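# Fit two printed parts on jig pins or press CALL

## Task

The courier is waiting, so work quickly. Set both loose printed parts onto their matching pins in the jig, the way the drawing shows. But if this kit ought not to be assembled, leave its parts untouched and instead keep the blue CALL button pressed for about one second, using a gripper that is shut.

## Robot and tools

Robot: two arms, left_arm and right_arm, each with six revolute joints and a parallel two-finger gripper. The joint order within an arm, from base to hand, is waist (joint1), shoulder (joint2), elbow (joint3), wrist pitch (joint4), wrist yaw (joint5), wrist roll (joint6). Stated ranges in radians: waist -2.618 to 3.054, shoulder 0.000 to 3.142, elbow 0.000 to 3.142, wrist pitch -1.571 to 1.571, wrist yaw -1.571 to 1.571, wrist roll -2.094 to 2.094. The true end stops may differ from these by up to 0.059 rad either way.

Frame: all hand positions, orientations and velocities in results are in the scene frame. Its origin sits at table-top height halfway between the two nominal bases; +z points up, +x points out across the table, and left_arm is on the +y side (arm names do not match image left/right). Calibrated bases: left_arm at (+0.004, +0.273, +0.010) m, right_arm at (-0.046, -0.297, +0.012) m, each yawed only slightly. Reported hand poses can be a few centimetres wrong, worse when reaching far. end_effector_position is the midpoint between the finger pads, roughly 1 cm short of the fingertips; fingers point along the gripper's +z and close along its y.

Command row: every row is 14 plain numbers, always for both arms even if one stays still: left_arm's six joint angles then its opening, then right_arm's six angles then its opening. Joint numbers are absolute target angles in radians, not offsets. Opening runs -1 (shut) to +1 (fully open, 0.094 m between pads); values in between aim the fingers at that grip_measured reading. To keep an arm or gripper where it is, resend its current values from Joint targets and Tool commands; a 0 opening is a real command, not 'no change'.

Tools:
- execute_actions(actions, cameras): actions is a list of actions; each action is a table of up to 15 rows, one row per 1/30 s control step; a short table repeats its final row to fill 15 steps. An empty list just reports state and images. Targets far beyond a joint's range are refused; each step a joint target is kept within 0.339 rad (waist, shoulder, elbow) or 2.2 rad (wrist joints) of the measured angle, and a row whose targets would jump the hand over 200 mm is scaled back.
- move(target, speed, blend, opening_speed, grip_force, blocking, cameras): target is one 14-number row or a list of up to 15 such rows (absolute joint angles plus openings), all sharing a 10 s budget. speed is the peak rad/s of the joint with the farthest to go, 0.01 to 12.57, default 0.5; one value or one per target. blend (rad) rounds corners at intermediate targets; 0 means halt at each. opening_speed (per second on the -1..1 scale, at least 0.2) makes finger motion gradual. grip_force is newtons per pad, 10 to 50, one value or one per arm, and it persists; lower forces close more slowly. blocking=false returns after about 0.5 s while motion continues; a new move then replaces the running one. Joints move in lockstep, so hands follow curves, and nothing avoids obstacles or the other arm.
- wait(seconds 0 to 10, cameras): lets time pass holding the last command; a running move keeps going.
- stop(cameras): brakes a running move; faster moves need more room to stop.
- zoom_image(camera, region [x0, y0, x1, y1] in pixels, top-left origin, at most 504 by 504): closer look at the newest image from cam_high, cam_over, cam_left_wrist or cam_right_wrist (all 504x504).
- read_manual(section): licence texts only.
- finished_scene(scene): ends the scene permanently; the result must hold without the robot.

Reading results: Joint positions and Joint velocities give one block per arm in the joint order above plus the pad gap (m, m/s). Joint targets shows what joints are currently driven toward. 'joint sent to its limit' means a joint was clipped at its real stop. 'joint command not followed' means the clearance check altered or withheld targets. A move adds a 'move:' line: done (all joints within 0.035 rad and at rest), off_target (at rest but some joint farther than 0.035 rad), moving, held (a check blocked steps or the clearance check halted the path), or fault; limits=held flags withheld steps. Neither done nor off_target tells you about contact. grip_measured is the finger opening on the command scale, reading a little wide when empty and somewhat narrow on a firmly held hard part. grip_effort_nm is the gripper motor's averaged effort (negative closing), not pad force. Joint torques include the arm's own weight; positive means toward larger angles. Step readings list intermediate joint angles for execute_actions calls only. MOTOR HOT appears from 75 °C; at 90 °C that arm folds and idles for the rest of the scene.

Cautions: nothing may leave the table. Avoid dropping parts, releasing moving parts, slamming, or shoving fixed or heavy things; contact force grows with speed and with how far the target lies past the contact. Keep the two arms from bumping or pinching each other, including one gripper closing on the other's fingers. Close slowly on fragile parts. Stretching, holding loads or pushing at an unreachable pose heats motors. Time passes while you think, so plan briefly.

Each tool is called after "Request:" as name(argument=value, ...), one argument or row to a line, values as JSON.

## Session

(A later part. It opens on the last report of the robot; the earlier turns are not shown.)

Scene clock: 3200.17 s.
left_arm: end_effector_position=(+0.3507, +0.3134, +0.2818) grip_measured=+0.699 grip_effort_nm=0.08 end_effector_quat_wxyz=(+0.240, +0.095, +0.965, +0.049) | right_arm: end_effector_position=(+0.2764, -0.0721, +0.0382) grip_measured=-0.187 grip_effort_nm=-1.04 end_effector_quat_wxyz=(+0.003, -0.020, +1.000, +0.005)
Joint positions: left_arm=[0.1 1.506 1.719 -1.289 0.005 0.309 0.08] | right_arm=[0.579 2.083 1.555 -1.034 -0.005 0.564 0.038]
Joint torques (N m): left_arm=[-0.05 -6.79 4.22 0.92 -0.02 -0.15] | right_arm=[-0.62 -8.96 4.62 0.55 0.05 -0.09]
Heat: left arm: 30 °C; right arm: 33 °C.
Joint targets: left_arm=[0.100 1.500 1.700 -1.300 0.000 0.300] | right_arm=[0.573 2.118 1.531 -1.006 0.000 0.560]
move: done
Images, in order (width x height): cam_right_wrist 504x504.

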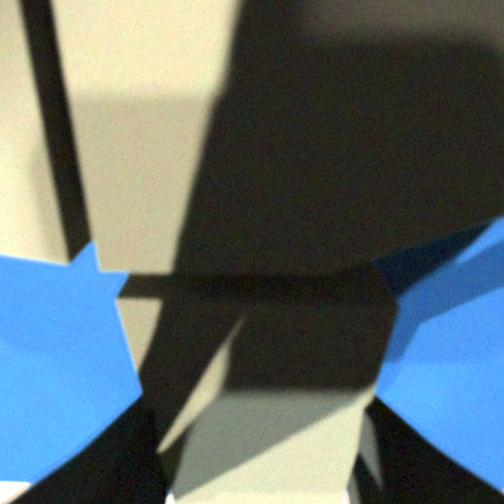

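Request:
zoom_image(
  camera="cam_right_wrist",
  region=[80, 220, 250, 340],
)

Request:
zoom_image(
  camera="cam_right_wrist",
  region=[250, 220, 420, 340],
)

Scaled by 2.965 from the camera's 504x504 image, which has a finer 720x720 frame.

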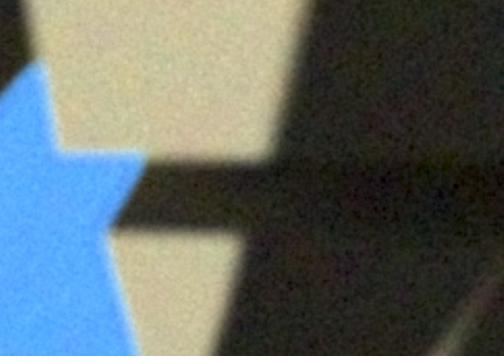

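Scaled by 2.965 from the camera's 504x504 image, which has a finer 720x720 frame.

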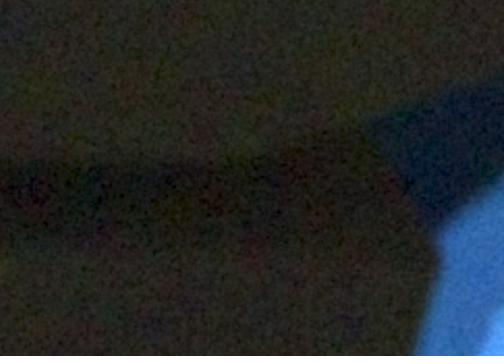

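Request:
move(
  target=[0.1, 1.5, 1.7, -1.3, 0, 0.3, 0.7, 0.568, 2.116, 1.6, -1.06, 0, 0.555, -0.5],
  speed=0.15,
  cameras=["cam_right_wrist"],
)

Scene clock: 3286.53 s.
left_arm: end_effector_position=(+0.3507, +0.3134, +0.2818) grip_measured=+0.699 grip_effort_nm=0.08 end_effector_quat_wxyz=(+0.240, +0.095, +0.965, +0.049) | right_arm: end_effector_position=(+0.2760, -0.0742, +0.0392) grip_measured=-0.187 grip_effort_nm=-1.04 end_effector_quat_wxyz=(-0.002, -0.021, +1.000, +0.002)
Joint positions: left_arm=[0.1 1.506 1.719 -1.289 0.005 0.309 0.08] | right_arm=[0.575 2.087 1.565 -1.051 -0.005 0.559 0.038]
Joint torques (N m): left_arm=[-0.01 -6.86 4.18 0.9 -0.01 -0.13] | right_arm=[-0.68 -9.51 9.77 0.19 0.05 -0.06]
Motor temperatures (°C): left_arm=[23 29 25 24 22 23 21] | right_arm=[20 31 27 22 21 21 25]
Heat: left arm: 29 °C; right arm: 31 °C.
Joint targets: left_arm=[0.100 1.500 1.700 -1.300 0.000 0.300] | right_arm=[0.568 2.116 1.600 -1.060 0.000 0.555]
move: done
Images, in order (width x height): cam_right_wrist 504x504.

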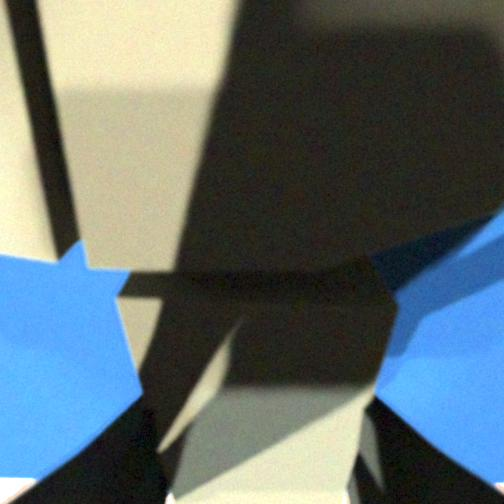

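Request:
move(
  target=[
    [0.1, 1.5, 1.7, -1.3, 0, 0.3, 0.7, 0.568, 2.116, 1.6, -1.026, 0, 0.555, -0.5],
    [0.1, 1.5, 1.7, -1.3, 0, 0.3, 0.7, 0.568, 2.123, 1.531, -1.0, 0, 0.555, -0.5],
  ],
  speed=[0.1, 0.12],
  cameras=["cam_right_wrist"],
)

Scene clock: 3309.60 s.
left_arm: end_effector_position=(+0.3507, +0.3134, +0.2818) grip_measured=+0.699 grip_effort_nm=0.08 end_effector_quat_wxyz=(+0.240, +0.095, +0.965, +0.049) | right_arm: end_effector_position=(+0.2775, -0.0731, +0.0305) grip_measured=-0.187 grip_effort_nm=-1.04 end_effector_quat_wxyz=(+0.001, -0.021, +1.000, +0.003)
Joint positions: left_arm=[0.1 1.506 1.719 -1.289 0.005 0.309 0.08] | right_arm=[0.575 2.097 1.545 -1.014 -0.005 0.558 0.038]
Joint torques (N m): left_arm=[-0.18 -6.83 4.1 0.93 0 -0.11] | right_arm=[-0.66 -9.84 5.34 0.39 0.06 -0.07]
Heat: left arm: 29 °C; right arm: 30 °C.
Joint targets: left_arm=[0.100 1.500 1.700 -1.300 0.000 0.300] | right_arm=[0.568 2.123 1.531 -1.000 0.000 0.555]
move: done
Images, in order (width x height): cam_right_wrist 504x504.

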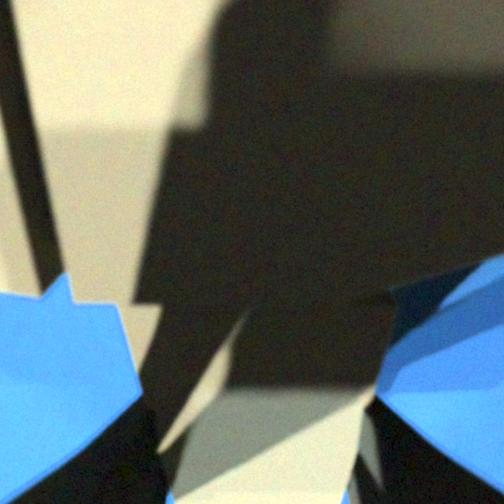

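Request:
move(
  target=[0.1, 1.5, 1.7, -1.3, 0, 0.3, 0.7, 0.568, 2.129, 1.516, -0.979, 0, 0.555, -0.5],
  speed=0.08,
  cameras=["cam_right_wrist"],
)

Scene clock: 3324.83 s.
left_arm: end_effector_position=(+0.3507, +0.3134, +0.2818) grip_measured=+0.699 grip_effort_nm=0.08 end_effector_quat_wxyz=(+0.240, +0.095, +0.965, +0.049) | right_arm: end_effector_position=(+0.2775, -0.0731, +0.0279) grip_measured=-0.187 grip_effort_nm=-1.04 end_effector_quat_wxyz=(+0.002, -0.021, +1.000, +0.004)
Joint positions: left_arm=[0.1 1.506 1.719 -1.289 0.005 0.309 0.08] | right_arm=[0.575 2.097 1.534 -1 -0.005 0.558 0.038]
Joint torques (N m): left_arm=[-0.08 -6.95 4.15 0.91 -0.05 -0.16] | right_arm=[-0.68 -9.35 5.01 0.47 0.06 -0.06]
Heat: left arm: 29 °C; right arm: 30 °C.
Joint targets: left_arm=[0.100 1.500 1.700 -1.300 0.000 0.300] | right_arm=[0.568 2.129 1.516 -0.979 0.000 0.555]
move: done
Images, in order (width x height): cam_right_wrist 504x504.

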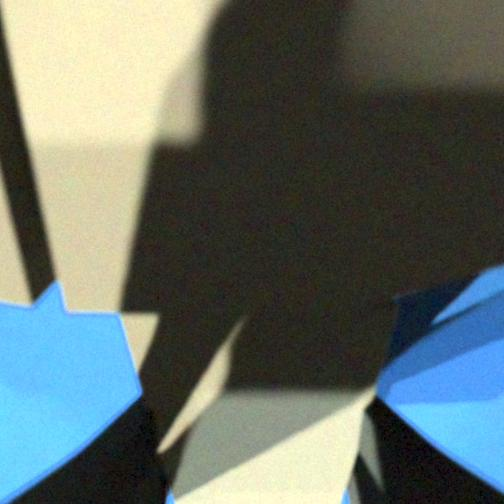

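Request:
move(
  target=[0.1, 1.5, 1.7, -1.3, 0, 0.3, 0.7, 0.568, 2.133, 1.505, -0.967, 0, 0.555, -0.5],
  speed=0.08,
  cameras=["cam_right_wrist", "cam_high"],
)

Scene clock: 3331.30 s.
left_arm: end_effector_position=(+0.3507, +0.3134, +0.2818) grip_measured=+0.699 grip_effort_nm=0.08 end_effector_quat_wxyz=(+0.240, +0.095, +0.965, +0.049) | right_arm: end_effector_position=(+0.2782, -0.0726, +0.0274) grip_measured=-0.187 grip_effort_nm=-1.04 end_effector_quat_wxyz=(+0.004, -0.021, +1.000, +0.005)
Joint positions: left_arm=[0.1 1.506 1.719 -1.289 0.005 0.309 0.08] | right_arm=[0.575 2.097 1.533 -0.994 -0.005 0.558 0.038]
Joint torques (N m): left_arm=[-0.13 -6.9 4.12 0.92 -0.03 -0.12] | right_arm=[-0.68 -9.05 4.27 0.54 0.07 -0.08]
Heat: left arm: 29 °C; right arm: 30 °C.
Joint targets: left_arm=[0.100 1.500 1.700 -1.300 0.000 0.300] | right_arm=[0.568 2.133 1.505 -0.967 0.000 0.555]
move: off_target (right_arm); right_arm: the shoulder is farthest, 0.036 rad from its target
Images, in order (width x height): cam_high 504x504, cam_right_wrist 504x504.

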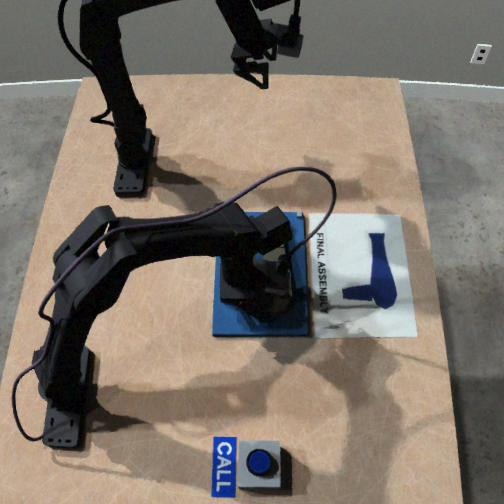

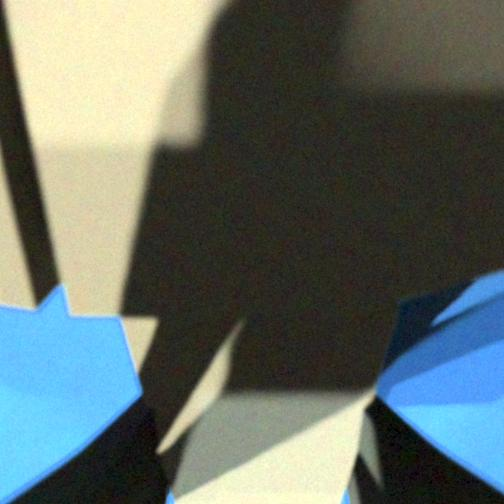

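Request:
move(
  target=[0.1, 1.5, 1.7, -1.3, 0, 0.3, 0.7, 0.568, 2.13, 1.512, -0.973, 0, 0.555, 0.1],
  speed=0.1,
  opening_speed=0.4,
  cameras=["cam_right_wrist"],
)

Scene clock: 3345.40 s.
left_arm: end_effector_position=(+0.3507, +0.3134, +0.2818) grip_measured=+0.699 grip_effort_nm=0.08 end_effector_quat_wxyz=(+0.240, +0.095, +0.965, +0.049) | right_arm: end_effector_position=(+0.2797, -0.0716, +0.0275) grip_measured=+0.098 grip_effort_nm=0.09 end_effector_quat_wxyz=(+0.007, -0.021, +1.000, +0.007)
Joint positions: left_arm=[0.1 1.506 1.719 -1.289 0.005 0.309 0.08] | right_arm=[0.575 2.097 1.533 -0.987 -0.005 0.558 0.052]
Joint torques (N m): left_arm=[-0.1 -6.84 4.23 0.9 -0.03 -0.13] | right_arm=[-0.69 -9.24 4.86 0.41 0.07 -0.06]
Heat: left arm: 29 °C; right arm: 29 °C.
Joint targets: left_arm=[0.100 1.500 1.700 -1.300 0.000 0.300] | right_arm=[0.568 2.130 1.512 -0.973 0.000 0.555]
move: done
Images, in order (width x height): cam_right_wrist 504x504.

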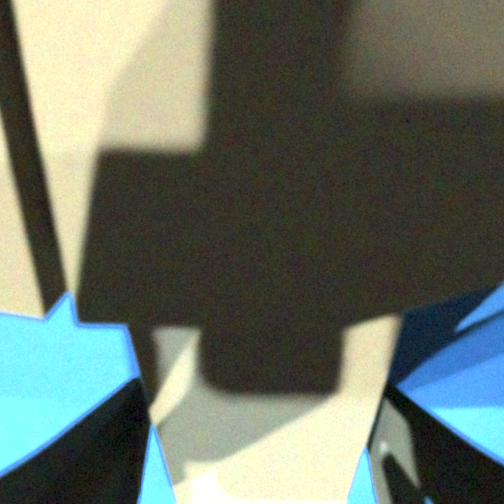

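Request:
move(
  target=[
    [0.1, 1.5, 1.7, -1.3, 0, 0.3, 0.7, 0.569, 2.06, 1.6, -1.05, 0, 0.555, 0.1],
    [0.1, 1.5, 1.7, -1.3, 0, 0.3, 0.7, 0.569, 2.0, 1.75, -1.25, 0, 0.555, 0.1],
    [0.1, 1.5, 1.7, -1.3, 0, 0.3, 0.7, 0.37, 1.9875, 2.4656, -1.56, 0, 0.394, 0.1],
  ],
  speed=[0.15, 0.4, 0.8],
  blend=[0.03, 0.1, 0],
)

Request:
zoom_image(
  camera="cam_right_wrist",
  region=[30, 190, 360, 460],
)

Request:
zoom_image(
  camera="cam_over",
  region=[50, 250, 390, 504],
)

Scene clock: 3374.37 s.
left_arm: end_effector_position=(+0.3507, +0.3134, +0.2818) grip_measured=+0.699 grip_effort_nm=0.08 end_effector_quat_wxyz=(+0.240, +0.095, +0.965, +0.049) | right_arm: end_effector_position=(+0.3583, -0.1256, +0.2998) grip_measured=+0.098 grip_effort_nm=0.09 end_effector_quat_wxyz=(+0.205, +0.001, +0.975, +0.089)
Joint positions: left_arm=[0.1 1.506 1.719 -1.289 0.005 0.309 0.08] | right_arm=[0.372 2.013 2.443 -1.551 -0.005 0.4 0.052]
Joint torques (N m): left_arm=[-0.12 -6.89 4.15 0.93 -0.02 -0.11] | right_arm=[-0.16 -13.11 8.03 0.88 0.06 -0.1]
Heat: left arm: 29 °C; right arm: 30 °C.
Joint targets: left_arm=[0.100 1.500 1.700 -1.300 0.000 0.300] | right_arm=[0.370 1.988 2.465 -1.560 0.000 0.394]
move: done

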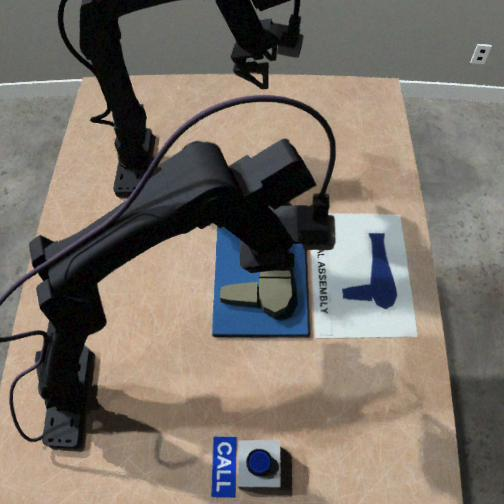

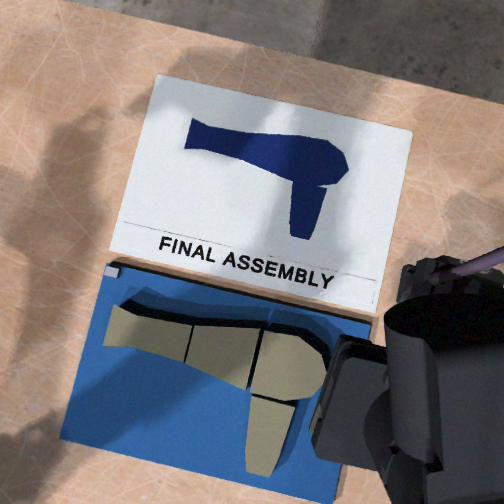

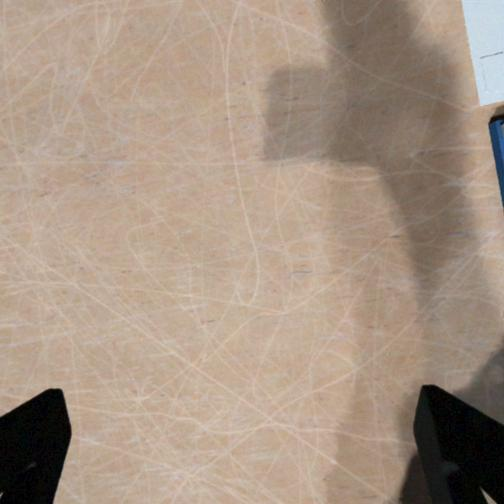

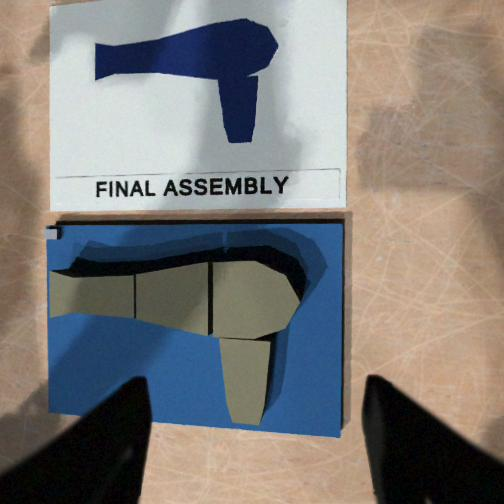

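Scaled by 1.527 from the camera's 504x504 image, which has a finer 720x720 frame.

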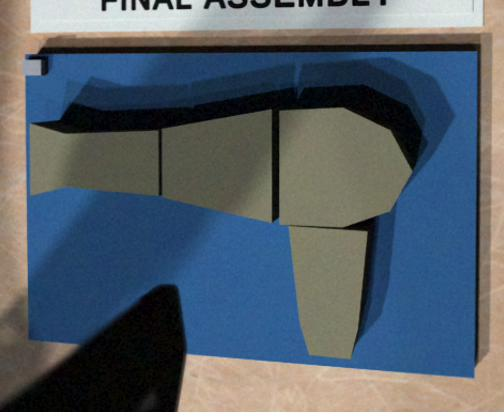

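Scaled by 1.482 from the camera's 504x504 image, which has a finer 720x720 frame.

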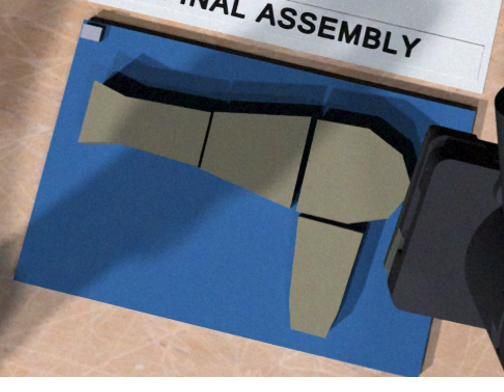

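Request:
finished_scene(
)

The scene is finished: the task was done.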